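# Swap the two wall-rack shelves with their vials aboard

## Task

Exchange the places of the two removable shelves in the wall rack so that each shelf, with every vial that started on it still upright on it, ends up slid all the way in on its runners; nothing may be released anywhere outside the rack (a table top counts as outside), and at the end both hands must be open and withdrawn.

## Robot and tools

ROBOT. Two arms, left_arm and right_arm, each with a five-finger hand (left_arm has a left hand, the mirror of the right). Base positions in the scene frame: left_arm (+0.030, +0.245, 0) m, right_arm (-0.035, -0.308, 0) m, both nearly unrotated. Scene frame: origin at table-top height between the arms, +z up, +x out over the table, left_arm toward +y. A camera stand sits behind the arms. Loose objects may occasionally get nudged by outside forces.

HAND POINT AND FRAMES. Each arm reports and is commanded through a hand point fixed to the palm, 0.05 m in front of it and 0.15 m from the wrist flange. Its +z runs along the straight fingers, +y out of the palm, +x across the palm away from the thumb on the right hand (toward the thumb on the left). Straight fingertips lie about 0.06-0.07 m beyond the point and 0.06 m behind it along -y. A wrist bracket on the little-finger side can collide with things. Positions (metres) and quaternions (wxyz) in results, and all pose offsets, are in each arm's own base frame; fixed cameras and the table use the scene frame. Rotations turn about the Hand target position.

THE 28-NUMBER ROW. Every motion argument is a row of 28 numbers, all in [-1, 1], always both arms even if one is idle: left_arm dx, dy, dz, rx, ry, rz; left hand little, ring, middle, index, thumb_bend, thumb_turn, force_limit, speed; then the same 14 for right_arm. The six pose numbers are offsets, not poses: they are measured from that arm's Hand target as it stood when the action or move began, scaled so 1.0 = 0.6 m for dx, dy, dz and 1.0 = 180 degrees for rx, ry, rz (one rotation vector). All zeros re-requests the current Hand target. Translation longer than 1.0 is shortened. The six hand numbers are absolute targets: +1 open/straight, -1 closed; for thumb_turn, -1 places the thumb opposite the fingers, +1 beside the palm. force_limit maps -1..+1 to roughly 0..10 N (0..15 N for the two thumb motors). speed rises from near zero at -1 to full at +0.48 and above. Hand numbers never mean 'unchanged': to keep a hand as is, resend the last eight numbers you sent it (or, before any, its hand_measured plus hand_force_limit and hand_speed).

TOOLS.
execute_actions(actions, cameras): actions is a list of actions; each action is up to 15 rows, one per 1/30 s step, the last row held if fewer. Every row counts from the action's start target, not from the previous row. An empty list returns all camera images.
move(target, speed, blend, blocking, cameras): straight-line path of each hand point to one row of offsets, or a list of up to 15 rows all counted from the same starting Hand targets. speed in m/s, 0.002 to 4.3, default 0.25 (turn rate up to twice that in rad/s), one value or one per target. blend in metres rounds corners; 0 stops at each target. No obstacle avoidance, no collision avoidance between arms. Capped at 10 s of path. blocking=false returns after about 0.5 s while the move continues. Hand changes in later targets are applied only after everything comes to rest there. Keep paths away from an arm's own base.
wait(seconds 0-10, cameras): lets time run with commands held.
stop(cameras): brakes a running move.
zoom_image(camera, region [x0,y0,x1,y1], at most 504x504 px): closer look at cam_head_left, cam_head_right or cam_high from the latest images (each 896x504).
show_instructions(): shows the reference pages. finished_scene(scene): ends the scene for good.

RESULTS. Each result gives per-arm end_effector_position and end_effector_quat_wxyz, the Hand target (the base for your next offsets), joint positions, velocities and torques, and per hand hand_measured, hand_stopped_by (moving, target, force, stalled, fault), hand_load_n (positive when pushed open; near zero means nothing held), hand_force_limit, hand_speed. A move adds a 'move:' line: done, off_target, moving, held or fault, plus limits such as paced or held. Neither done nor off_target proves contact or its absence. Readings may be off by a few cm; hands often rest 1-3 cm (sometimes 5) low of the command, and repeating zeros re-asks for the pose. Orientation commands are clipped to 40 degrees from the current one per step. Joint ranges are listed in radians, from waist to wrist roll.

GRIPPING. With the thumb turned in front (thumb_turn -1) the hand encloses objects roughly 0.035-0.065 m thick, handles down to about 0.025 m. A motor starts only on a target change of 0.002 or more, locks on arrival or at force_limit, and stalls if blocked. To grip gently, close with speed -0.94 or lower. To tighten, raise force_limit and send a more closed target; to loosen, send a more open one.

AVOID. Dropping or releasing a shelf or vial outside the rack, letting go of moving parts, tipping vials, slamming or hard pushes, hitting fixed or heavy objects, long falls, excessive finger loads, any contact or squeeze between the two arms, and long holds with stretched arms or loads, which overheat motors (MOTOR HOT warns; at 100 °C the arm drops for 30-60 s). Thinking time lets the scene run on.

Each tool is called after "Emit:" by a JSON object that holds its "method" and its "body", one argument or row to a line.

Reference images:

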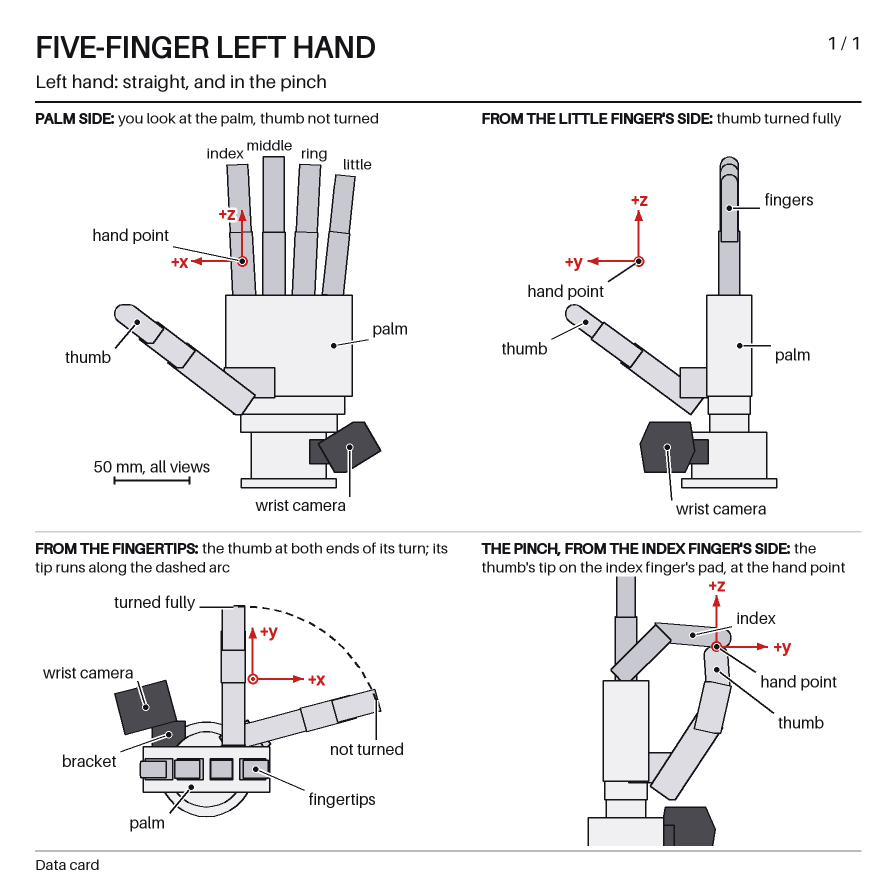

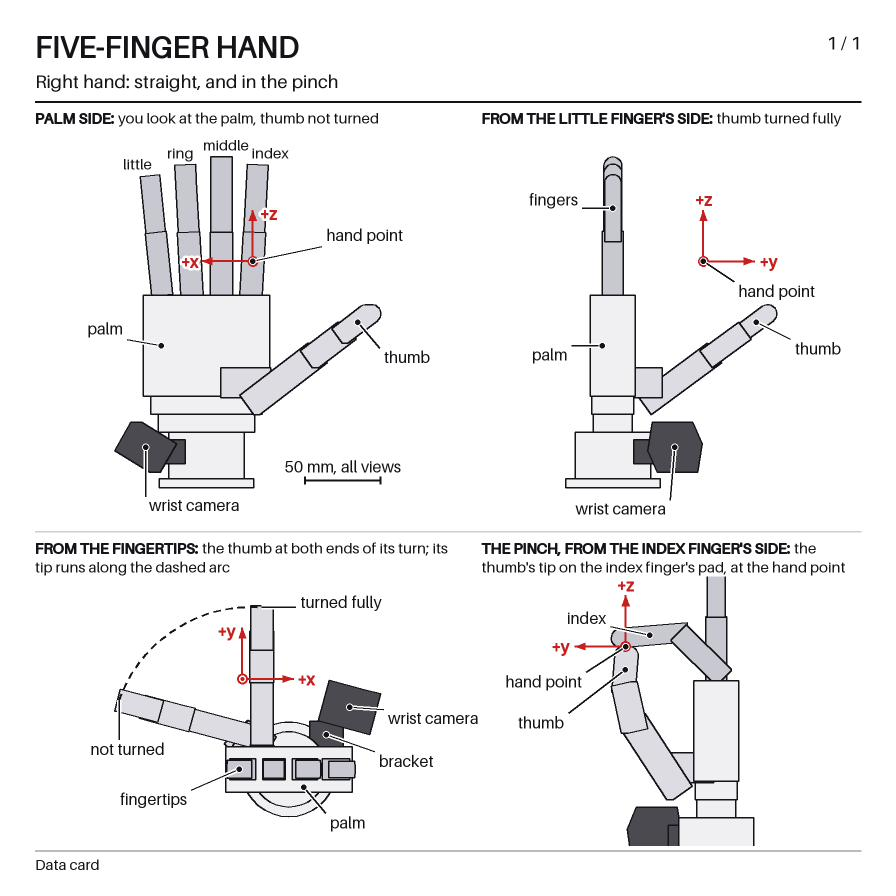

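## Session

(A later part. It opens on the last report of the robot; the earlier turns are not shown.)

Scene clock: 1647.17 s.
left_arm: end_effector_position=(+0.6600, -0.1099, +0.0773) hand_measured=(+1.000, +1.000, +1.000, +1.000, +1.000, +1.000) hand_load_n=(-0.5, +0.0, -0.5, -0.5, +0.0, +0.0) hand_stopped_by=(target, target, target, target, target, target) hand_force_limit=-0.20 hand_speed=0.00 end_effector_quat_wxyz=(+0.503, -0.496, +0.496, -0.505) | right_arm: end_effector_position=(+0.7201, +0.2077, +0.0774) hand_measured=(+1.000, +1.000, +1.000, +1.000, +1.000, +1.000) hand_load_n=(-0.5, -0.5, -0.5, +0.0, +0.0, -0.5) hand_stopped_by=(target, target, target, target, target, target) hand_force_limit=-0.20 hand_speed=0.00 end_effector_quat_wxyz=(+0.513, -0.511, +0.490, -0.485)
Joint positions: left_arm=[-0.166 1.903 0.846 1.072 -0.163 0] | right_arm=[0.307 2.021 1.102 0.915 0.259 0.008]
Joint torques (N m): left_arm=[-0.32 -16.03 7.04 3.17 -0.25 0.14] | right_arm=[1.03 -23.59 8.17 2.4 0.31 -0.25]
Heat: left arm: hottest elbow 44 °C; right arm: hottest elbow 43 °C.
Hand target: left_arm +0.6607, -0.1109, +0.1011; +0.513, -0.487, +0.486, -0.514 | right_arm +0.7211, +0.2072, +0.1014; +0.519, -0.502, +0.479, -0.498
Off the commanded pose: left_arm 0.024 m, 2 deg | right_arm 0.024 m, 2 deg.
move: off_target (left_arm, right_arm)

Emit:
{"method": "wait", "body": {
  "seconds": 0.1,
  "cameras": ["cam_head_left","cam_head_right"]
}}

Emit:
{"method": "zoom_image", "body": {
  "camera": "cam_head_left",
  "region": [350, 80, 450, 160]
}}

Emit:
{"method": "zoom_image", "body": {
  "camera": "cam_head_left",
  "region": [440, 80, 540, 160]
}}

Emit:
{"method": "zoom_image", "body": {
  "camera": "cam_head_right",
  "region": [370, 80, 470, 160]
}}

Emit:
{"method": "zoom_image", "body": {
  "camera": "cam_head_right",
  "region": [460, 80, 560, 160]
}}

Scene clock: 1654.70 s.
left_arm: end_effector_position=(+0.6600, -0.1099, +0.0773) hand_measured=(+1.000, +1.000, +1.000, +1.000, +1.000, +1.000) hand_load_n=(-0.5, -0.5, -0.5, -0.5, +0.0, +0.0) hand_stopped_by=(target, target, target, target, target, target) hand_force_limit=-0.20 hand_speed=0.00 end_effector_quat_wxyz=(+0.503, -0.496, +0.496, -0.505) | right_arm: end_effector_position=(+0.7201, +0.2077, +0.0774) hand_measured=(+1.000, +1.000, +1.000, +1.000, +1.000, +1.000) hand_load_n=(-0.5, -0.5, -0.5, +0.0, +0.0, -0.5) hand_stopped_by=(target, target, target, target, target, target) hand_force_limit=-0.20 hand_speed=0.00 end_effector_quat_wxyz=(+0.513, -0.511, +0.490, -0.485)
Joint positions: left_arm=[-0.166 1.903 0.846 1.072 -0.163 0] | right_arm=[0.307 2.021 1.102 0.915 0.259 0.008]
Joint torques (N m): left_arm=[-0.26 -16.15 7.05 3 -0.26 0.14] | right_arm=[0.97 -23.65 8.16 2.45 0.3 -0.26]
Heat: left arm: hottest elbow 43 °C; right arm: hottest elbow 43 °C.
Hand target: left_arm +0.6607, -0.1109, +0.1011; +0.513, -0.487, +0.486, -0.514 | right_arm +0.7211, +0.2072, +0.1014; +0.519, -0.502, +0.479, -0.498
Off the commanded pose: left_arm 0.024 m, 2 deg | right_arm 0.024 m, 2 deg.
wait: 0.10 s; at rest from the start
Images, in order (width x height): cam_head_left 896x504, cam_head_right 896x504.

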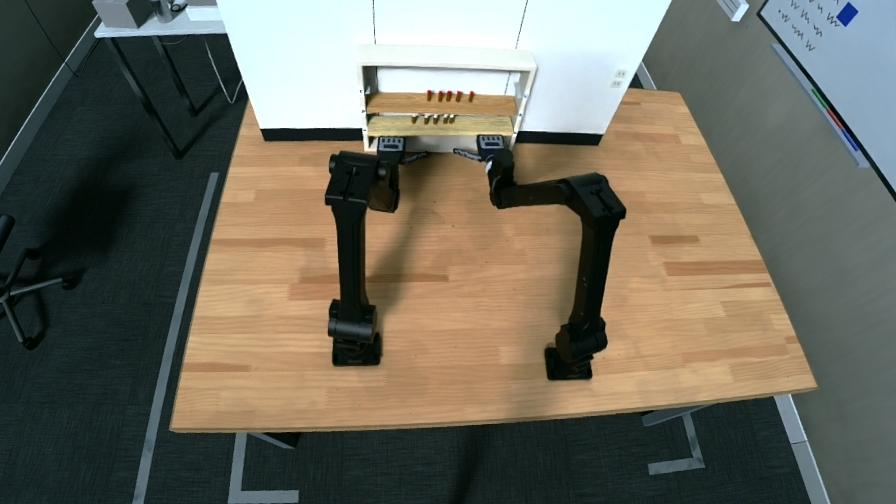

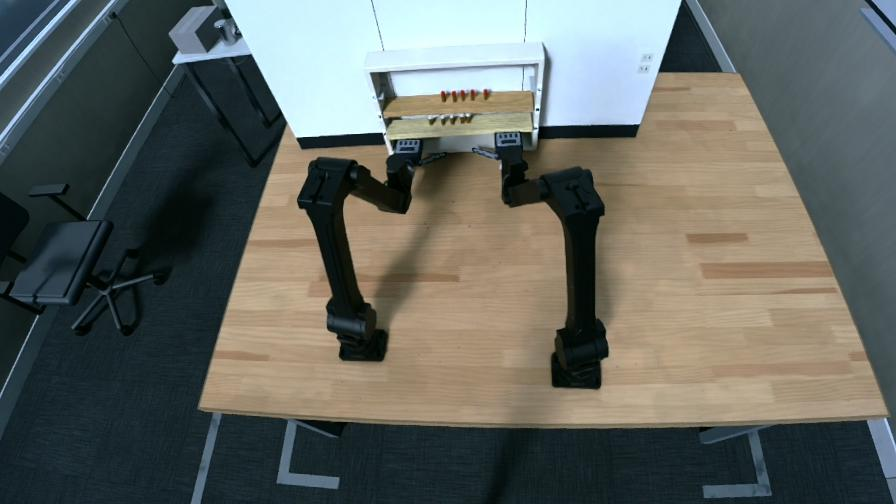

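Scaled by 5.040 from the camera's 896x504 image, which has a finer 1280x720 frame.

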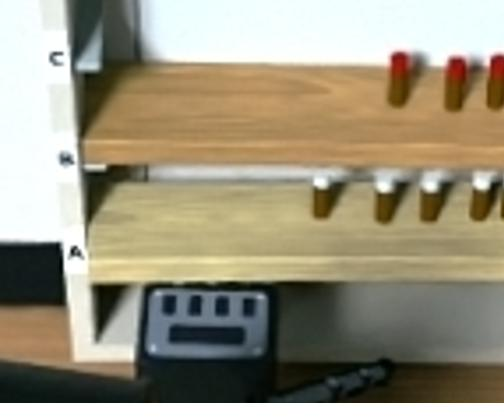

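Scaled by 5.040 from the camera's 896x504 image, which has a finer 1280x720 frame.

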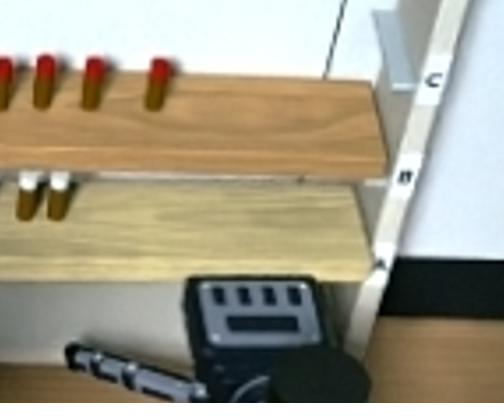

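Scaled by 5.040 from the camera's 896x504 image, which has a finer 1280x720 frame.

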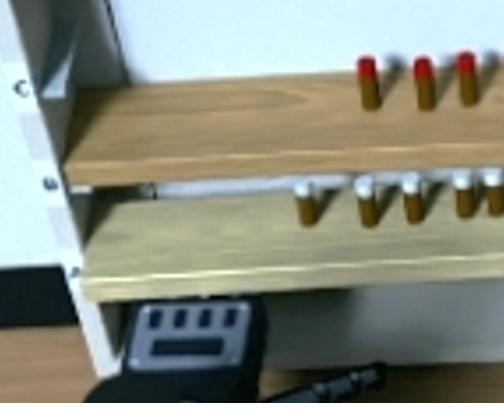

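Scaled by 5.040 from the camera's 896x504 image, which has a finer 1280x720 frame.

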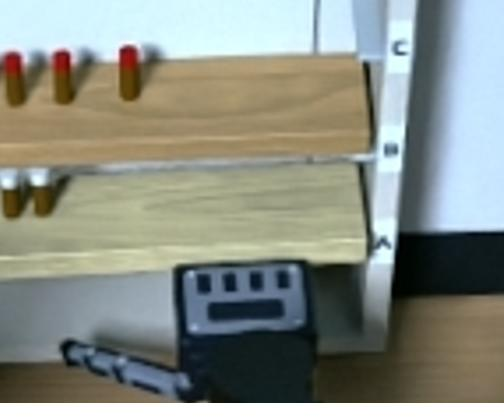

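Emit:
{"method": "move", "body": {
  "target": [-0.1,0,0.0,0,0,0,1,1,1,1,1,1,-0.2,0, -0.1,-0.0045,0.0,0,0,0,1,1,1,1,1,1,-0.2,0],
  "speed": 0.04,
  "cameras": ["cam_head_left","cam_high"]
}}

Emit:
{"method": "zoom_image", "body": {
  "camera": "cam_head_left",
  "region": [350, 60, 550, 170]
}}

Emit:
{"method": "zoom_image", "body": {
  "camera": "cam_high",
  "region": [360, 90, 500, 370]
}}

Scene clock: 1665.07 s.
left_arm: end_effector_position=(+0.5985, -0.1073, +0.0728) hand_measured=(+1.000, +1.000, +1.000, +1.000, +1.000, +1.000) hand_load_n=(-0.5, -0.5, -1.0, +0.0, +0.0, -0.5) hand_stopped_by=(target, target, target, target, target, target) hand_force_limit=-0.20 hand_speed=0.00 end_effector_quat_wxyz=(+0.498, -0.502, +0.503, -0.496) | right_arm: end_effector_position=(+0.6595, +0.2010, +0.0728) hand_measured=(+1.000, +1.000, +1.000, +1.000, +1.000, +1.000) hand_load_n=(-1.5, +0.0, -0.5, +0.0, +0.0, +0.0) hand_stopped_by=(target, target, target, target, target, target) hand_force_limit=-0.20 hand_speed=0.00 end_effector_quat_wxyz=(+0.505, -0.517, +0.495, -0.483)
Joint positions: left_arm=[-0.187 1.809 0.673 1.126 -0.188 0.001] | right_arm=[0.334 1.924 0.919 0.98 0.291 0.008]
Joint torques (N m): left_arm=[-0.56 -13.68 6.49 4.15 -0.24 0.14] | right_arm=[1.38 -21.66 7.51 3.1 0.3 -0.25]
Heat: left arm: hottest elbow 43 °C; right arm: hottest elbow 43 °C.
Hand target: left_arm +0.6007, -0.1109, +0.1012; +0.513, -0.487, +0.486, -0.514 | right_arm +0.6611, +0.2044, +0.1015; +0.519, -0.502, +0.479, -0.498
Off the commanded pose: left_arm 0.029 m, 4 deg | right_arm 0.029 m, 3 deg.
move: off_target (left_arm, right_arm)
Images, in order (width x height): cam_head_left 896x504, cam_high 896x504.

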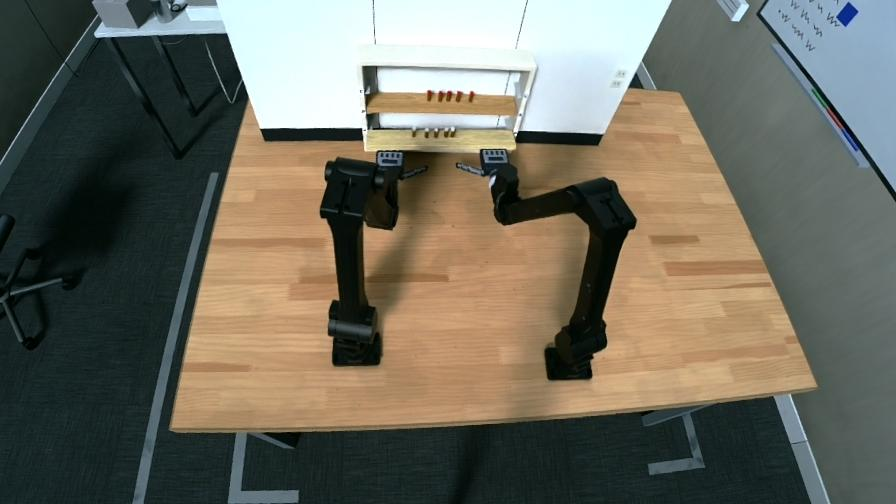

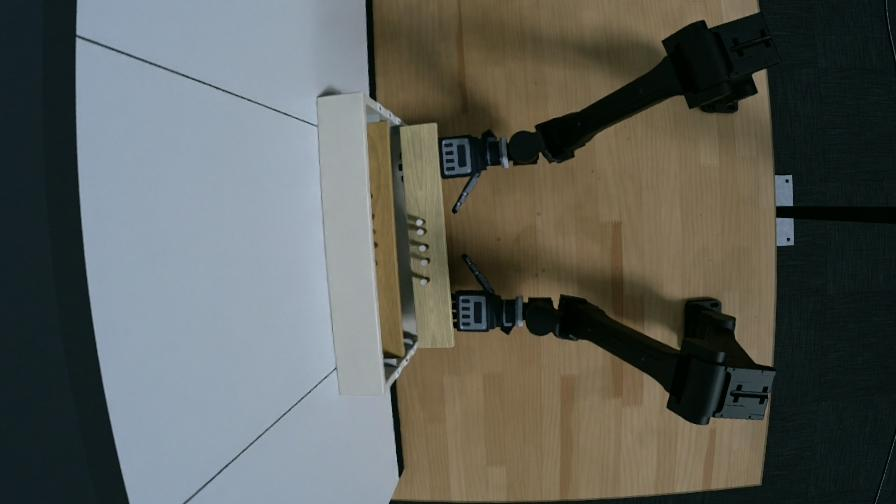

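Scaled by 2.520 from the camera's 896x504 image, which has a finer 1280x720 frame.

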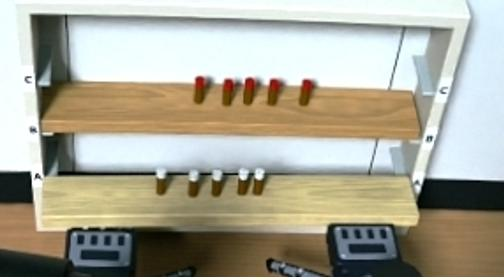

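Scaled by 1.800 from the camera's 896x504 image, which has a finer 1280x720 frame.

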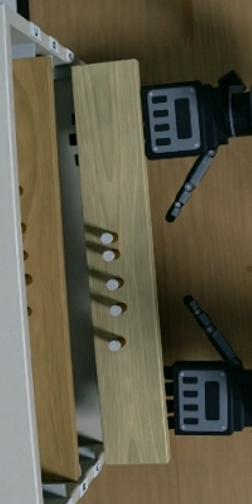

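Emit:
{"method": "move", "body": {
  "target": [-0.065,0,0.01,0,0,0,1,1,1,1,1,1,-0.2,0, -0.065,-0.003,0.01,0,0,0,1,1,1,1,1,1,-0.2,0],
  "speed": 0.04
}}

Emit:
{"method": "move", "body": {
  "target": [0,0,0.13,0,0,0,1,1,1,1,1,1,-0.2,0, 0,0,0.13,0,0,0,1,1,1,1,1,1,-0.2,0],
  "speed": 0.04,
  "cameras": ["cam_head_left","cam_high"]
}}

Emit:
{"method": "zoom_image", "body": {
  "camera": "cam_head_left",
  "region": [350, 60, 550, 170]
}}

Emit:
{"method": "zoom_image", "body": {
  "camera": "cam_high",
  "region": [360, 90, 500, 370]
}}

Scene clock: 1677.83 s.
left_arm: end_effector_position=(+0.5600, -0.1075, +0.0816) hand_measured=(+1.000, +1.000, +1.000, +1.000, +1.000, +1.000) hand_load_n=(-1.0, -0.5, -1.0, +0.0, +0.0, +0.0) hand_stopped_by=(target, target, target, target, target, target) hand_force_limit=-0.20 hand_speed=0.00 end_effector_quat_wxyz=(+0.499, -0.502, +0.502, -0.497) | right_arm: end_effector_position=(+0.6209, +0.1996, +0.0813) hand_measured=(+1.000, +1.000, +1.000, +1.000, +1.000, +1.000) hand_load_n=(-1.0, +0.0, +0.0, +0.0, +0.0, -0.5) hand_stopped_by=(target, target, target, target, target, target) hand_force_limit=-0.20 hand_speed=0.00 end_effector_quat_wxyz=(+0.505, -0.516, +0.495, -0.483)
Joint positions: left_arm=[-0.207 1.726 0.566 1.153 -0.208 0.001] | right_arm=[0.359 1.846 0.809 1.014 0.315 0.008]
Joint torques (N m): left_arm=[-0.67 -12.45 6.19 4.18 -0.23 0.16] | right_arm=[1.67 -20.19 7.2 3.18 0.32 -0.28]
Heat: left arm: hottest elbow 43 °C; right arm: hottest elbow 42 °C.
Hand target: left_arm +0.5617, -0.1110, +0.1071; +0.513, -0.487, +0.486, -0.514 | right_arm +0.6220, +0.2028, +0.1075; +0.520, -0.502, +0.479, -0.498
Off the commanded pose: left_arm 0.026 m, 3 deg | right_arm 0.026 m, 3 deg.
move: off_target (left_arm, right_arm)

Scene clock: 1680.37 s.
left_arm: end_effector_position=(+0.5472, -0.1053, +0.1476) hand_measured=(+1.000, +1.000, +1.000, +1.000, +1.000, +1.000) hand_load_n=(-1.5, +0.0, +0.0, +0.0, +0.0, -0.5) hand_stopped_by=(target, target, target, target, target, target) hand_force_limit=-0.20 hand_speed=0.00 end_effector_quat_wxyz=(+0.497, -0.504, +0.506, -0.494) | right_arm: end_effector_position=(+0.6110, +0.1960, +0.1483) hand_measured=(+1.000, +1.000, +1.000, +1.000, +1.000, +1.000) hand_load_n=(-1.0, -0.5, +0.0, +0.0, +0.0, -0.5) hand_stopped_by=(target, target, target, target, target, target) hand_force_limit=-0.20 hand_speed=0.00 end_effector_quat_wxyz=(+0.502, -0.519, +0.495, -0.483)
Joint positions: left_arm=[-0.207 1.473 0.566 0.888 -0.208 0.001] | right_arm=[0.359 1.654 0.809 0.815 0.315 0.006]
Joint torques (N m): left_arm=[-0.56 -10.52 12.45 2.84 -0.25 0.15] | right_arm=[1.55 -18.26 12.04 2.1 0.32 -0.25]
Heat: left arm: hottest elbow 43 °C; right arm: hottest elbow 42 °C.
Hand target: left_arm +0.5617, -0.1110, +0.1850; +0.513, -0.487, +0.486, -0.514 | right_arm +0.6221, +0.2026, +0.1856; +0.520, -0.502, +0.479, -0.498
Off the commanded pose: left_arm 0.041 m, 4 deg | right_arm 0.039 m, 4 deg.
move: off_target (left_arm, right_arm)
Images, in order (width x height): cam_head_left 896x504, cam_high 896x504.

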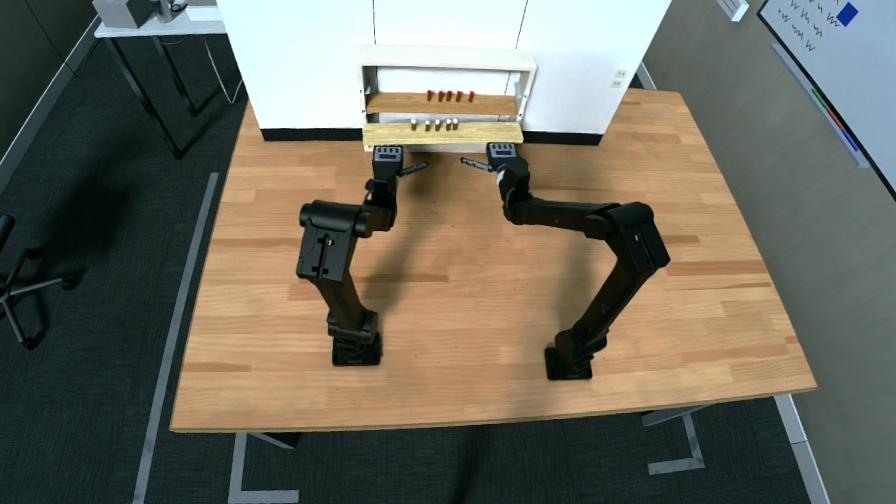

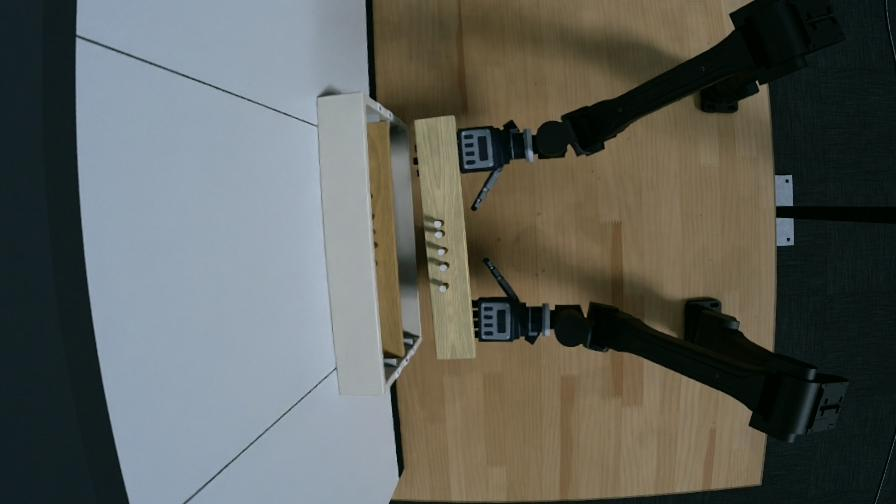

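Scaled by 2.520 from the camera's 896x504 image, which has a finer 1280x720 frame.

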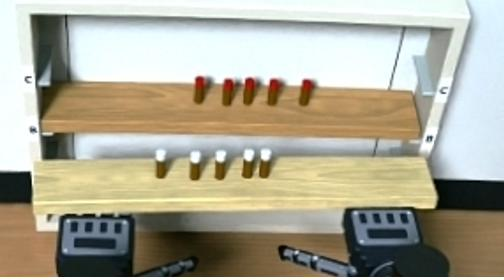

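Scaled by 1.800 from the camera's 896x504 image, which has a finer 1280x720 frame.

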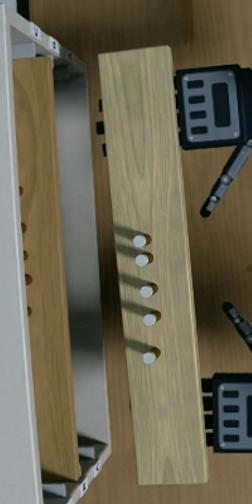

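Emit:
{"method": "move", "body": {
  "target": [0.01,0,0.135,0,-0.01,0,1,1,1,1,1,1,-0.2,0, 0,0,0.135,0,-0.012,0,1,1,1,1,1,1,-0.2,0],
  "speed": 0.04,
  "cameras": ["cam_head_left","cam_high"]
}}

Emit:
{"method": "zoom_image", "body": {
  "camera": "cam_head_left",
  "region": [350, 40, 550, 150]
}}

Emit:
{"method": "zoom_image", "body": {
  "camera": "cam_high",
  "region": [370, 90, 480, 240]
}}

Emit:
{"method": "zoom_image", "body": {
  "camera": "cam_high",
  "region": [370, 240, 480, 390]
}}

Scene clock: 1695.57 s.
left_arm: end_effector_position=(+0.5465, -0.1051, +0.2092) hand_measured=(+1.000, +1.000, +1.000, +1.000, +1.000, +1.000) hand_load_n=(-1.5, +0.0, -0.5, +0.0, +0.0, -0.5) hand_stopped_by=(target, target, target, target, target, target) hand_force_limit=-0.20 hand_speed=0.00 end_effector_quat_wxyz=(+0.498, -0.503, +0.505, -0.494) | right_arm: end_effector_position=(+0.6032, +0.1920, +0.2088) hand_measured=(+1.000, +1.000, +1.000, +1.000, +1.000, +1.000) hand_load_n=(-1.0, -1.0, +0.0, +0.0, +0.0, -0.5) hand_stopped_by=(target, target, target, target, target, target) hand_force_limit=-0.20 hand_speed=0.00 end_effector_quat_wxyz=(+0.501, -0.518, +0.493, -0.487)
Joint positions: left_arm=[-0.208 1.31 0.631 0.663 -0.209 0.001] | right_arm=[0.36 1.509 0.839 0.646 0.32 -0.003]
Joint torques (N m): left_arm=[-0.32 -9.58 17.03 2.96 -0.09 0.22] | right_arm=[1.73 -16.79 16.13 2.02 0.19 -0.33]
Heat: left arm: hottest elbow 45 °C; right arm: hottest elbow 43 °C.
Hand target: left_arm +0.5676, -0.1110, +0.2660; +0.520, -0.478, +0.478, -0.521 | right_arm +0.6221, +0.2026, +0.2664; +0.528, -0.493, +0.470, -0.507
Off the commanded pose: left_arm 0.061 m, 6 deg | right_arm 0.062 m, 6 deg.
move: off_target (left_arm, right_arm)
Images, in order (width x height): cam_head_left 896x504, cam_high 896x504.

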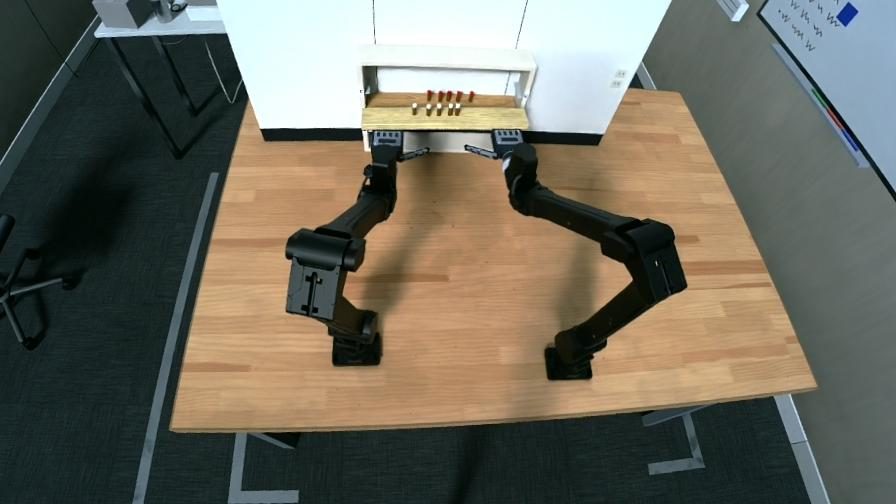

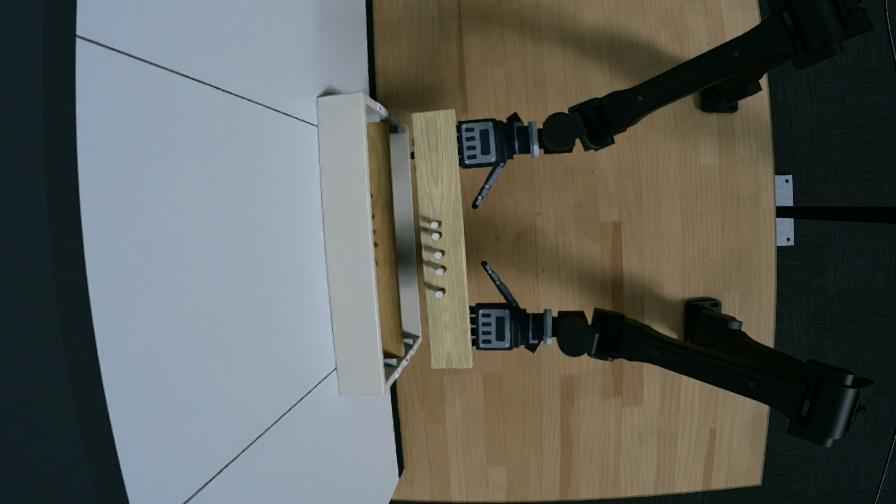

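Scaled by 2.520 from the camera's 896x504 image, which has a finer 1280x720 frame.

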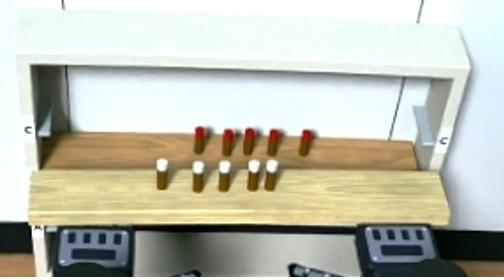

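Scaled by 3.360 from the camera's 896x504 image, which has a finer 1280x720 frame.

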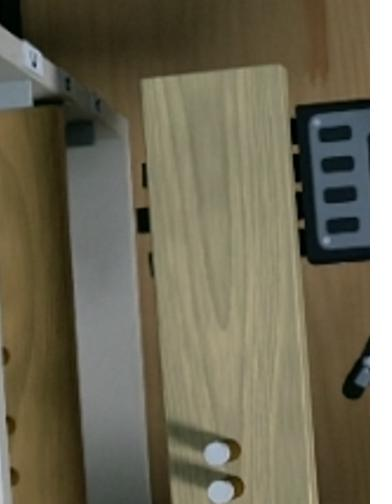

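Scaled by 3.360 from the camera's 896x504 image, which has a finer 1280x720 frame.

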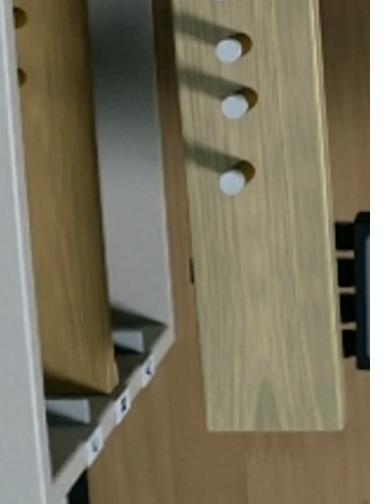

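Emit:
{"method": "move", "body": {
  "target": [0.065,-0.004,-0.01,0,0,0,1,1,1,1,1,1,-0.2,0, 0.055,-0.008,-0.01,0,0,0,1,1,1,1,1,1,-0.2,0],
  "speed": 0.03,
  "cameras": ["cam_head_left","cam_high"]
}}

Emit:
{"method": "zoom_image", "body": {
  "camera": "cam_head_left",
  "region": [350, 40, 550, 150]
}}

Emit:
{"method": "zoom_image", "body": {
  "camera": "cam_high",
  "region": [360, 90, 470, 240]
}}

Emit:
{"method": "zoom_image", "body": {
  "camera": "cam_high",
  "region": [360, 240, 470, 390]
}}

Scene clock: 1728.83 s.
left_arm: end_effector_position=(+0.5789, -0.1124, +0.2164) hand_measured=(+1.000, +1.000, +1.000, +1.000, +1.000, +1.000) hand_load_n=(-1.0, +0.0, +0.0, +0.0, +0.0, +0.0) hand_stopped_by=(target, target, target, target, target, target) hand_force_limit=-0.20 hand_speed=0.00 end_effector_quat_wxyz=(+0.498, -0.500, +0.503, -0.499) | right_arm: end_effector_position=(+0.6292, +0.1937, +0.2192) hand_measured=(+1.000, +1.000, +1.000, +1.000, +1.000, +1.000) hand_load_n=(-0.5, -0.5, -0.5, -0.5, +0.0, -0.5) hand_stopped_by=(target, target, target, target, target, target) hand_force_limit=-0.20 hand_speed=0.00 end_effector_quat_wxyz=(+0.509, -0.514, +0.486, -0.491)
Joint positions: left_arm=[-0.206 1.388 0.719 0.663 -0.203 0.001] | right_arm=[0.341 1.556 0.909 0.646 0.296 -0.01]
Joint torques (N m): left_arm=[0.67 -8.06 17.16 4.04 0.24 0.22] | right_arm=[0.5 -14.86 16.75 2.28 -0.18 -0.22]
Heat: left arm: hottest elbow 48 °C; right arm: hottest elbow 49 °C.
Hand target: left_arm +0.6067, -0.1132, +0.2601; +0.520, -0.478, +0.478, -0.521 | right_arm +0.6551, +0.1978, +0.2604; +0.528, -0.493, +0.470, -0.507
Off the commanded pose: left_arm 0.052 m, 5 deg | right_arm 0.049 m, 4 deg.
move: off_target (left_arm, right_arm)
Images, in order (width x height): cam_head_left 896x504, cam_high 896x504.

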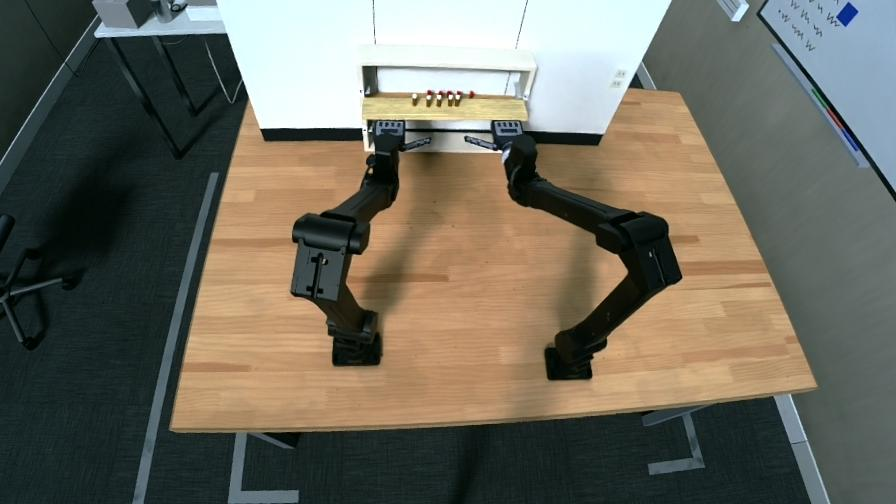

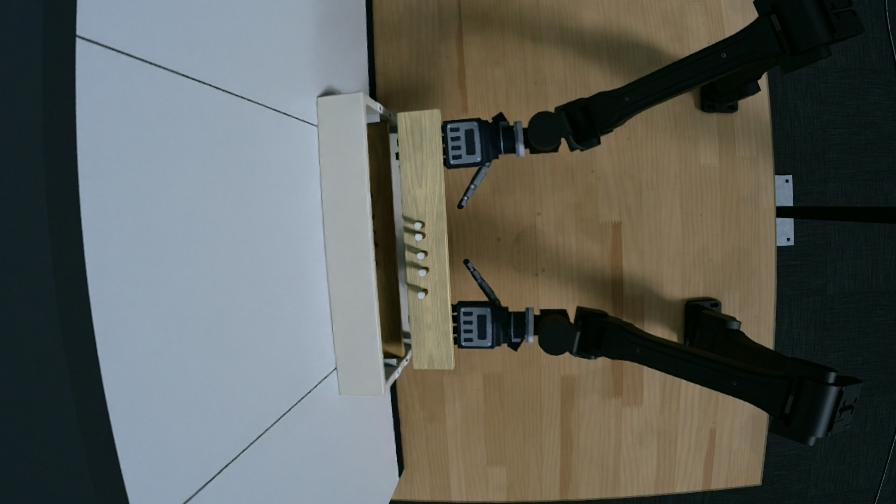

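Scaled by 2.520 from the camera's 896x504 image, which has a finer 1280x720 frame.

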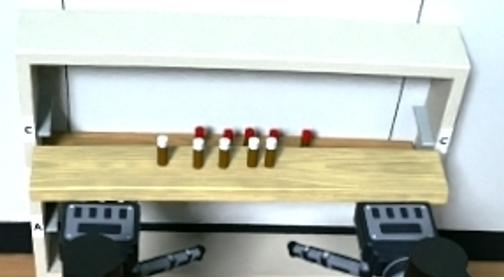

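Scaled by 3.360 from the camera's 896x504 image, which has a finer 1280x720 frame.

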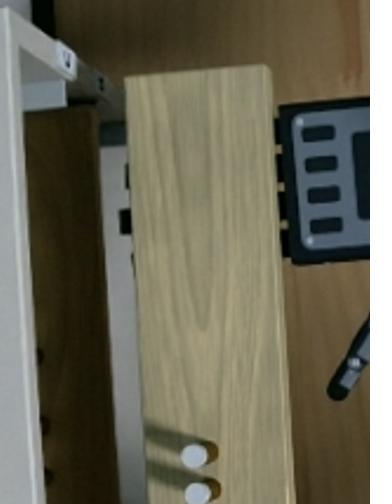

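Scaled by 3.360 from the camera's 896x504 image, which has a finer 1280x720 frame.

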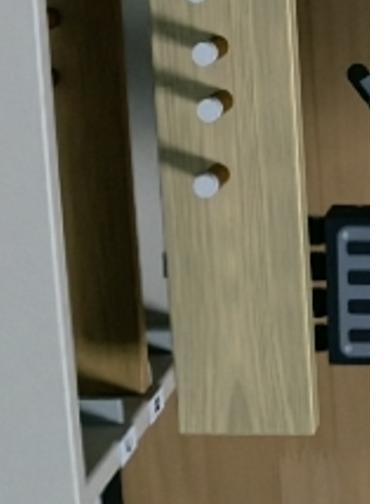

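Emit:
{"method": "move", "body": {
  "target": [0.0,-0.004,0.03,0,0,0,1,1,1,1,1,1,-0.2,0, 0.0,-0.001,0.025,0,0,0,1,1,1,1,1,1,-0.2,0],
  "speed": 0.03
}}

Scene clock: 1744.77 s.
left_arm: end_effector_position=(+0.5842, -0.1132, +0.2220) hand_measured=(+1.000, +1.000, +1.000, +1.000, +1.000, +1.000) hand_load_n=(-1.5, +0.0, +0.0, +0.0, +0.0, +0.0) hand_stopped_by=(target, target, target, target, target, target) hand_force_limit=-0.20 hand_speed=0.00 end_effector_quat_wxyz=(+0.497, -0.502, +0.504, -0.497) | right_arm: end_effector_position=(+0.6327, +0.1940, +0.2210) hand_measured=(+1.000, +1.000, +1.000, +1.000, +1.000, +1.000) hand_load_n=(-1.0, -0.5, +0.0, +0.0, +0.0, +0.0) hand_stopped_by=(target, target, target, target, target, target) hand_force_limit=-0.20 hand_speed=0.00 end_effector_quat_wxyz=(+0.503, -0.519, +0.489, -0.488)
Joint positions: left_arm=[-0.206 1.388 0.743 0.632 -0.204 0.001] | right_arm=[0.34 1.556 0.929 0.61 0.295 -0.01]
Joint torques (N m): left_arm=[0.21 -10.4 17.51 3.08 0.04 0.22] | right_arm=[0.62 -17.08 16.72 2.13 -0.19 -0.24]
Heat: left arm: hottest elbow 50 °C; right arm: hottest elbow 52 °C.
Hand target: left_arm +0.6067, -0.1156, +0.2779; +0.520, -0.479, +0.478, -0.521 | right_arm +0.6551, +0.1973, +0.2755; +0.528, -0.493, +0.469, -0.507
Off the commanded pose: left_arm 0.060 m, 6 deg | right_arm 0.059 m, 5 deg.
move: off_target (left_arm, right_arm)

Emit:
{"method": "move", "body": {
  "target": [-0.005,0,0.02,0,-0.006,0,1,1,1,1,1,1,-0.2,0, -0.005,0,0.024,0,-0.008,0,1,1,1,1,1,1,-0.2,0],
  "speed": 0.03,
  "cameras": ["cam_head_left","cam_high"]
}}

Emit:
{"method": "zoom_image", "body": {
  "camera": "cam_head_left",
  "region": [350, 40, 550, 150]
}}

Emit:
{"method": "zoom_image", "body": {
  "camera": "cam_high",
  "region": [360, 90, 470, 240]
}}

Emit:
{"method": "zoom_image", "body": {
  "camera": "cam_high",
  "region": [360, 240, 470, 390]
}}

Scene clock: 1756.57 s.
left_arm: end_effector_position=(+0.5831, -0.1129, +0.2275) hand_measured=(+1.000, +1.000, +1.000, +1.000, +1.000, +1.000) hand_load_n=(-1.0, +0.0, +0.0, +0.0, +0.0, +0.0) hand_stopped_by=(target, target, target, target, target, target) hand_force_limit=-0.20 hand_speed=0.00 end_effector_quat_wxyz=(+0.499, -0.500, +0.502, -0.499) | right_arm: end_effector_position=(+0.6319, +0.1937, +0.2265) hand_measured=(+1.000, +1.000, +1.000, +1.000, +1.000, +1.000) hand_load_n=(-1.0, -0.5, +0.0, +0.0, +0.0, +0.0) hand_stopped_by=(target, target, target, target, target, target) hand_force_limit=-0.20 hand_speed=0.00 end_effector_quat_wxyz=(+0.506, -0.516, +0.487, -0.490)
Joint positions: left_arm=[-0.206 1.378 0.743 0.631 -0.204 0.001] | right_arm=[0.34 1.547 0.929 0.61 0.295 -0.01]
Joint torques (N m): left_arm=[0.03 -11.16 17.55 2.93 -0.02 0.26] | right_arm=[0.62 -18.14 16.61 2.36 -0.06 -0.3]
Heat: left arm: hottest elbow 52 °C; right arm: hottest elbow 52 °C.
Hand target: left_arm +0.6037, -0.1156, +0.2901; +0.525, -0.474, +0.473, -0.526 | right_arm +0.6522, +0.1973, +0.2899; +0.534, -0.486, +0.463, -0.513
Off the commanded pose: left_arm 0.066 m, 6 deg | right_arm 0.067 m, 6 deg.
move: off_target (left_arm, right_arm)
Images, in order (width x height): cam_head_left 896x504, cam_high 896x504.

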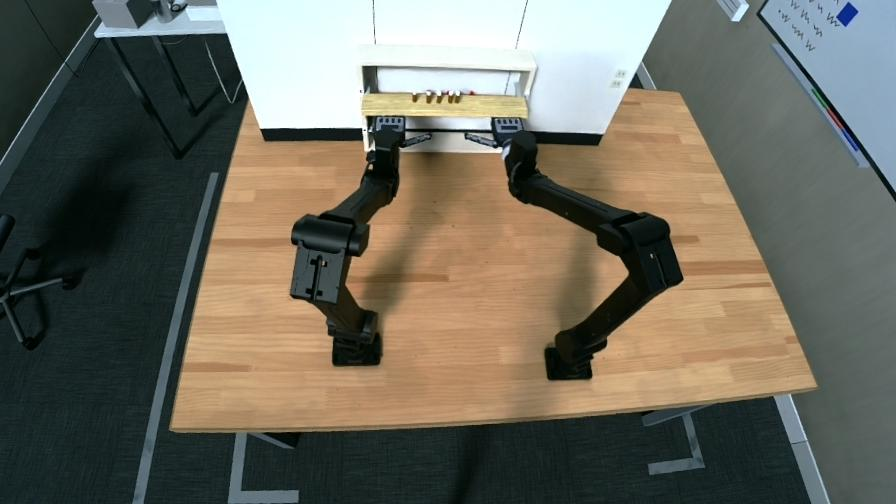

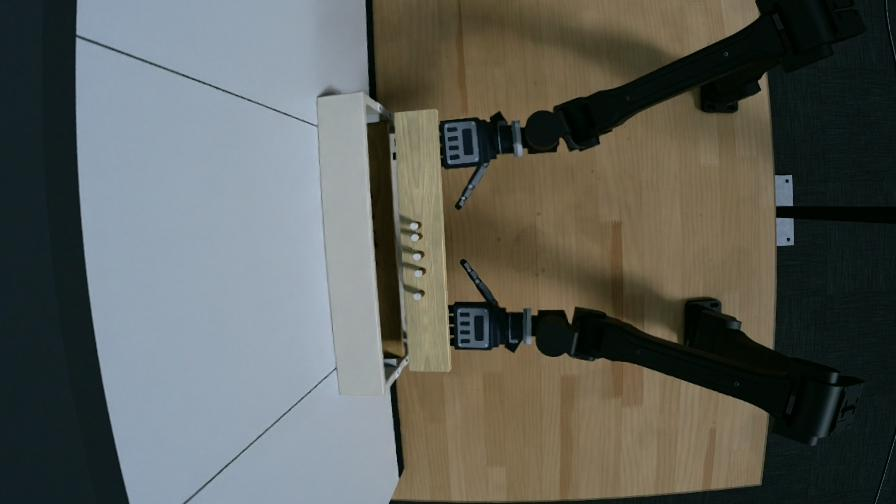

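Scaled by 2.520 from the camera's 896x504 image, which has a finer 1280x720 frame.

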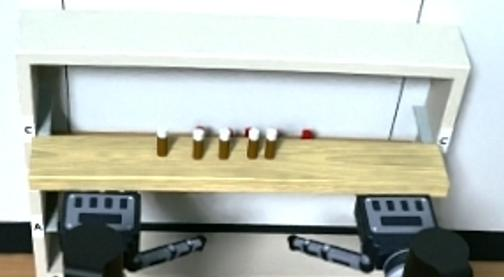

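Scaled by 3.360 from the camera's 896x504 image, which has a finer 1280x720 frame.

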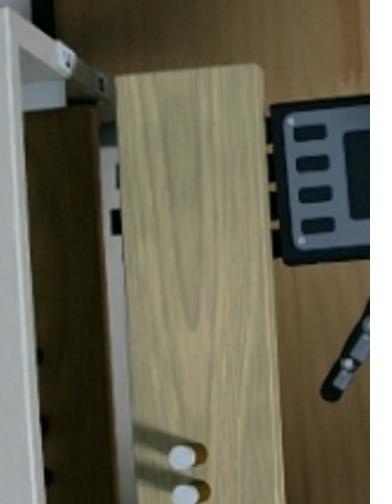

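Scaled by 3.360 from the camera's 896x504 image, which has a finer 1280x720 frame.

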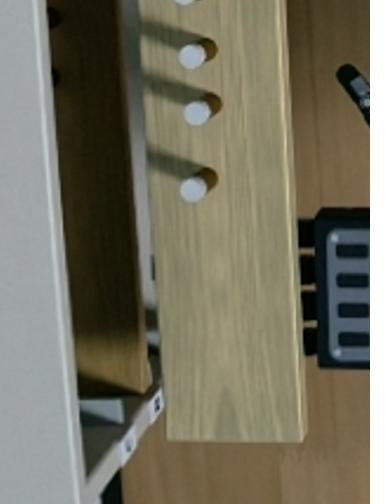

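Emit:
{"method": "move", "body": {
  "target": [0.05,-0.002,-0.022,0,0,0,1,1,1,1,1,1,-0.2,0, 0.05,-0.003,-0.022,0,0,0,1,1,1,1,1,1,-0.2,0],
  "speed": 0.03,
  "cameras": ["cam_head_left","cam_high"]
}}

Emit:
{"method": "zoom_image", "body": {
  "camera": "cam_head_left",
  "region": [350, 60, 450, 140]
}}

Emit:
{"method": "zoom_image", "body": {
  "camera": "cam_head_left",
  "region": [440, 60, 540, 140]
}}

Emit:
{"method": "zoom_image", "body": {
  "camera": "cam_high",
  "region": [360, 90, 470, 240]
}}

Emit:
{"method": "zoom_image", "body": {
  "camera": "cam_high",
  "region": [360, 240, 470, 390]
}}

Scene clock: 1782.33 s.
left_arm: end_effector_position=(+0.6059, -0.1161, +0.2308) hand_measured=(+1.000, +1.000, +1.000, +1.000, +1.000, +1.000) hand_load_n=(-1.5, +0.0, +0.0, +0.0, +0.0, +0.0) hand_stopped_by=(target, target, target, target, target, target) hand_force_limit=-0.20 hand_speed=0.00 end_effector_quat_wxyz=(+0.501, -0.497, +0.498, -0.503) | right_arm: end_effector_position=(+0.6552, +0.1920, +0.2305) hand_measured=(+1.000, +1.000, +1.000, +1.000, +1.000, +1.000) hand_load_n=(-1.0, -0.5, +0.0, +0.0, +0.0, -0.5) hand_stopped_by=(target, target, target, target, target, target) hand_force_limit=-0.20 hand_speed=0.00 end_effector_quat_wxyz=(+0.510, -0.513, +0.484, -0.492)
Joint positions: left_arm=[-0.202 1.435 0.801 0.642 -0.199 0.001] | right_arm=[0.32 1.594 0.989 0.61 0.274 -0.013]
Joint torques (N m): left_arm=[0.56 -9.35 17.58 4.16 0.26 0.25] | right_arm=[0.38 -15.44 16.75 3.18 -0.18 -0.26]
Heat: left arm: hottest elbow 55 °C; right arm: hottest elbow 53 °C.
Hand target: left_arm +0.6336, -0.1169, +0.2768; +0.525, -0.474, +0.473, -0.526 | right_arm +0.6822, +0.1955, +0.2768; +0.534, -0.486, +0.463, -0.513
Off the commanded pose: left_arm 0.054 m, 5 deg | right_arm 0.054 m, 5 deg.
move: off_target (left_arm, right_arm)
Images, in order (width x height): cam_head_left 896x504, cam_high 896x504.

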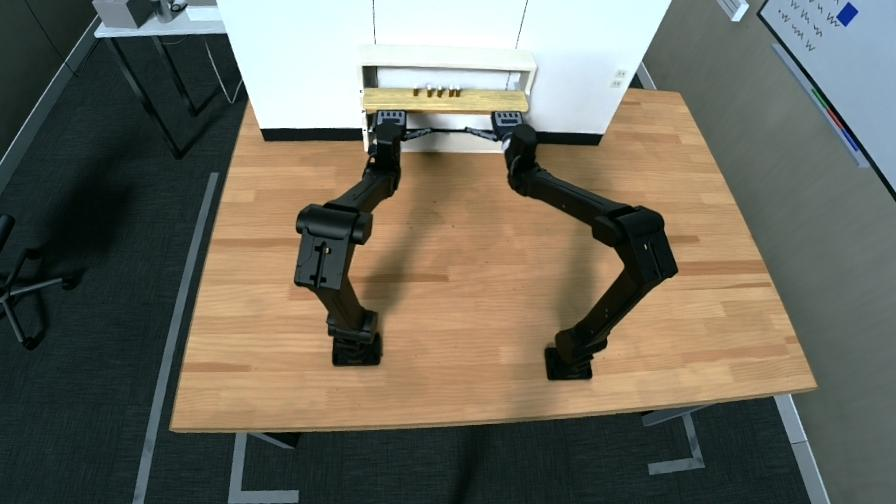

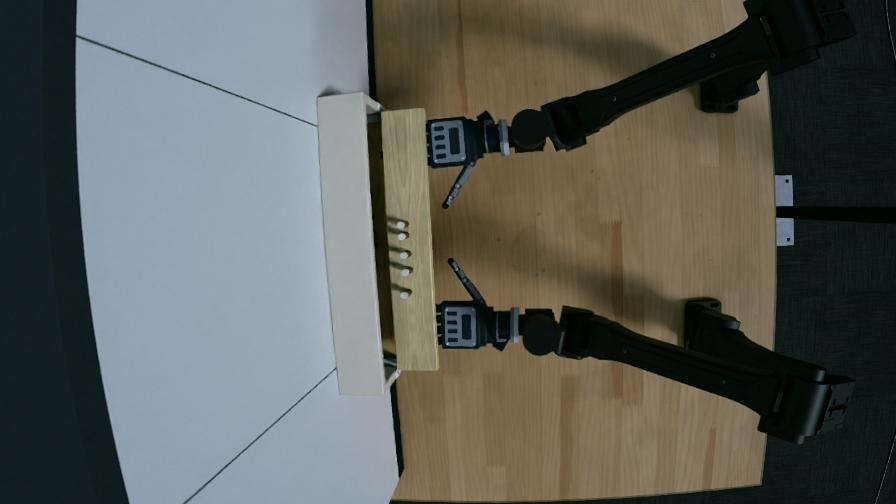

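Scaled by 5.040 from the camera's 896x504 image, which has a finer 1280x720 frame.

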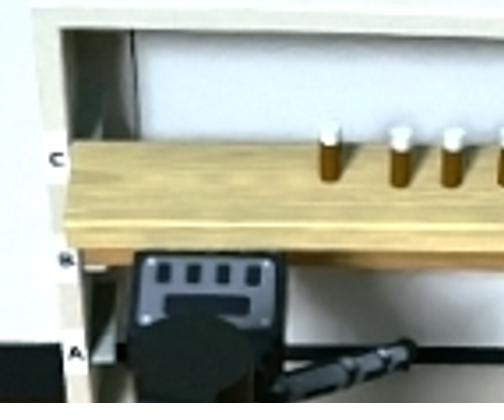

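Scaled by 5.040 from the camera's 896x504 image, which has a finer 1280x720 frame.

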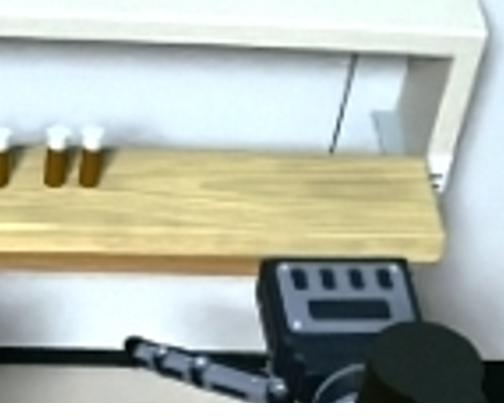

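Scaled by 3.360 from the camera's 896x504 image, which has a finer 1280x720 frame.

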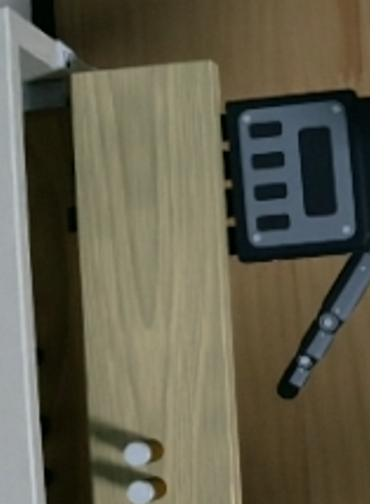

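Scaled by 3.360 from the camera's 896x504 image, which has a finer 1280x720 frame.

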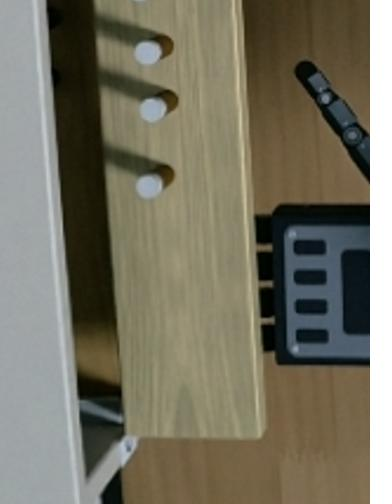

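Emit:
{"method": "zoom_image", "body": {
  "camera": "cam_head_left",
  "region": [355, 70, 395, 110]
}}

Emit:
{"method": "zoom_image", "body": {
  "camera": "cam_head_left",
  "region": [500, 70, 540, 110]
}}

Scaled by 12.600 from the camera's 896x504 image, which has a finer 1280x720 frame.

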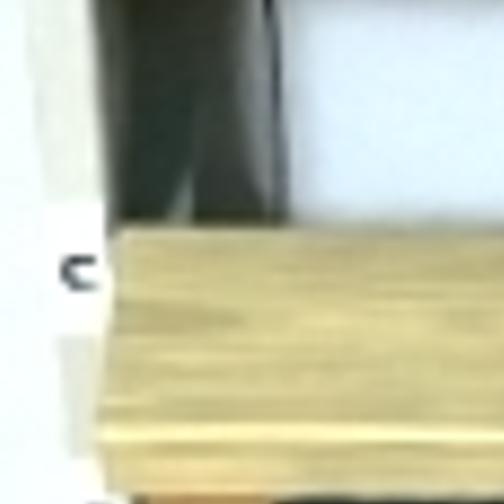

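Scaled by 12.600 from the camera's 896x504 image, which has a finer 1280x720 frame.

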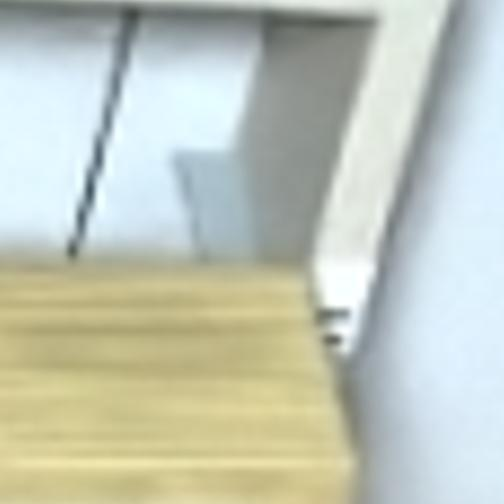

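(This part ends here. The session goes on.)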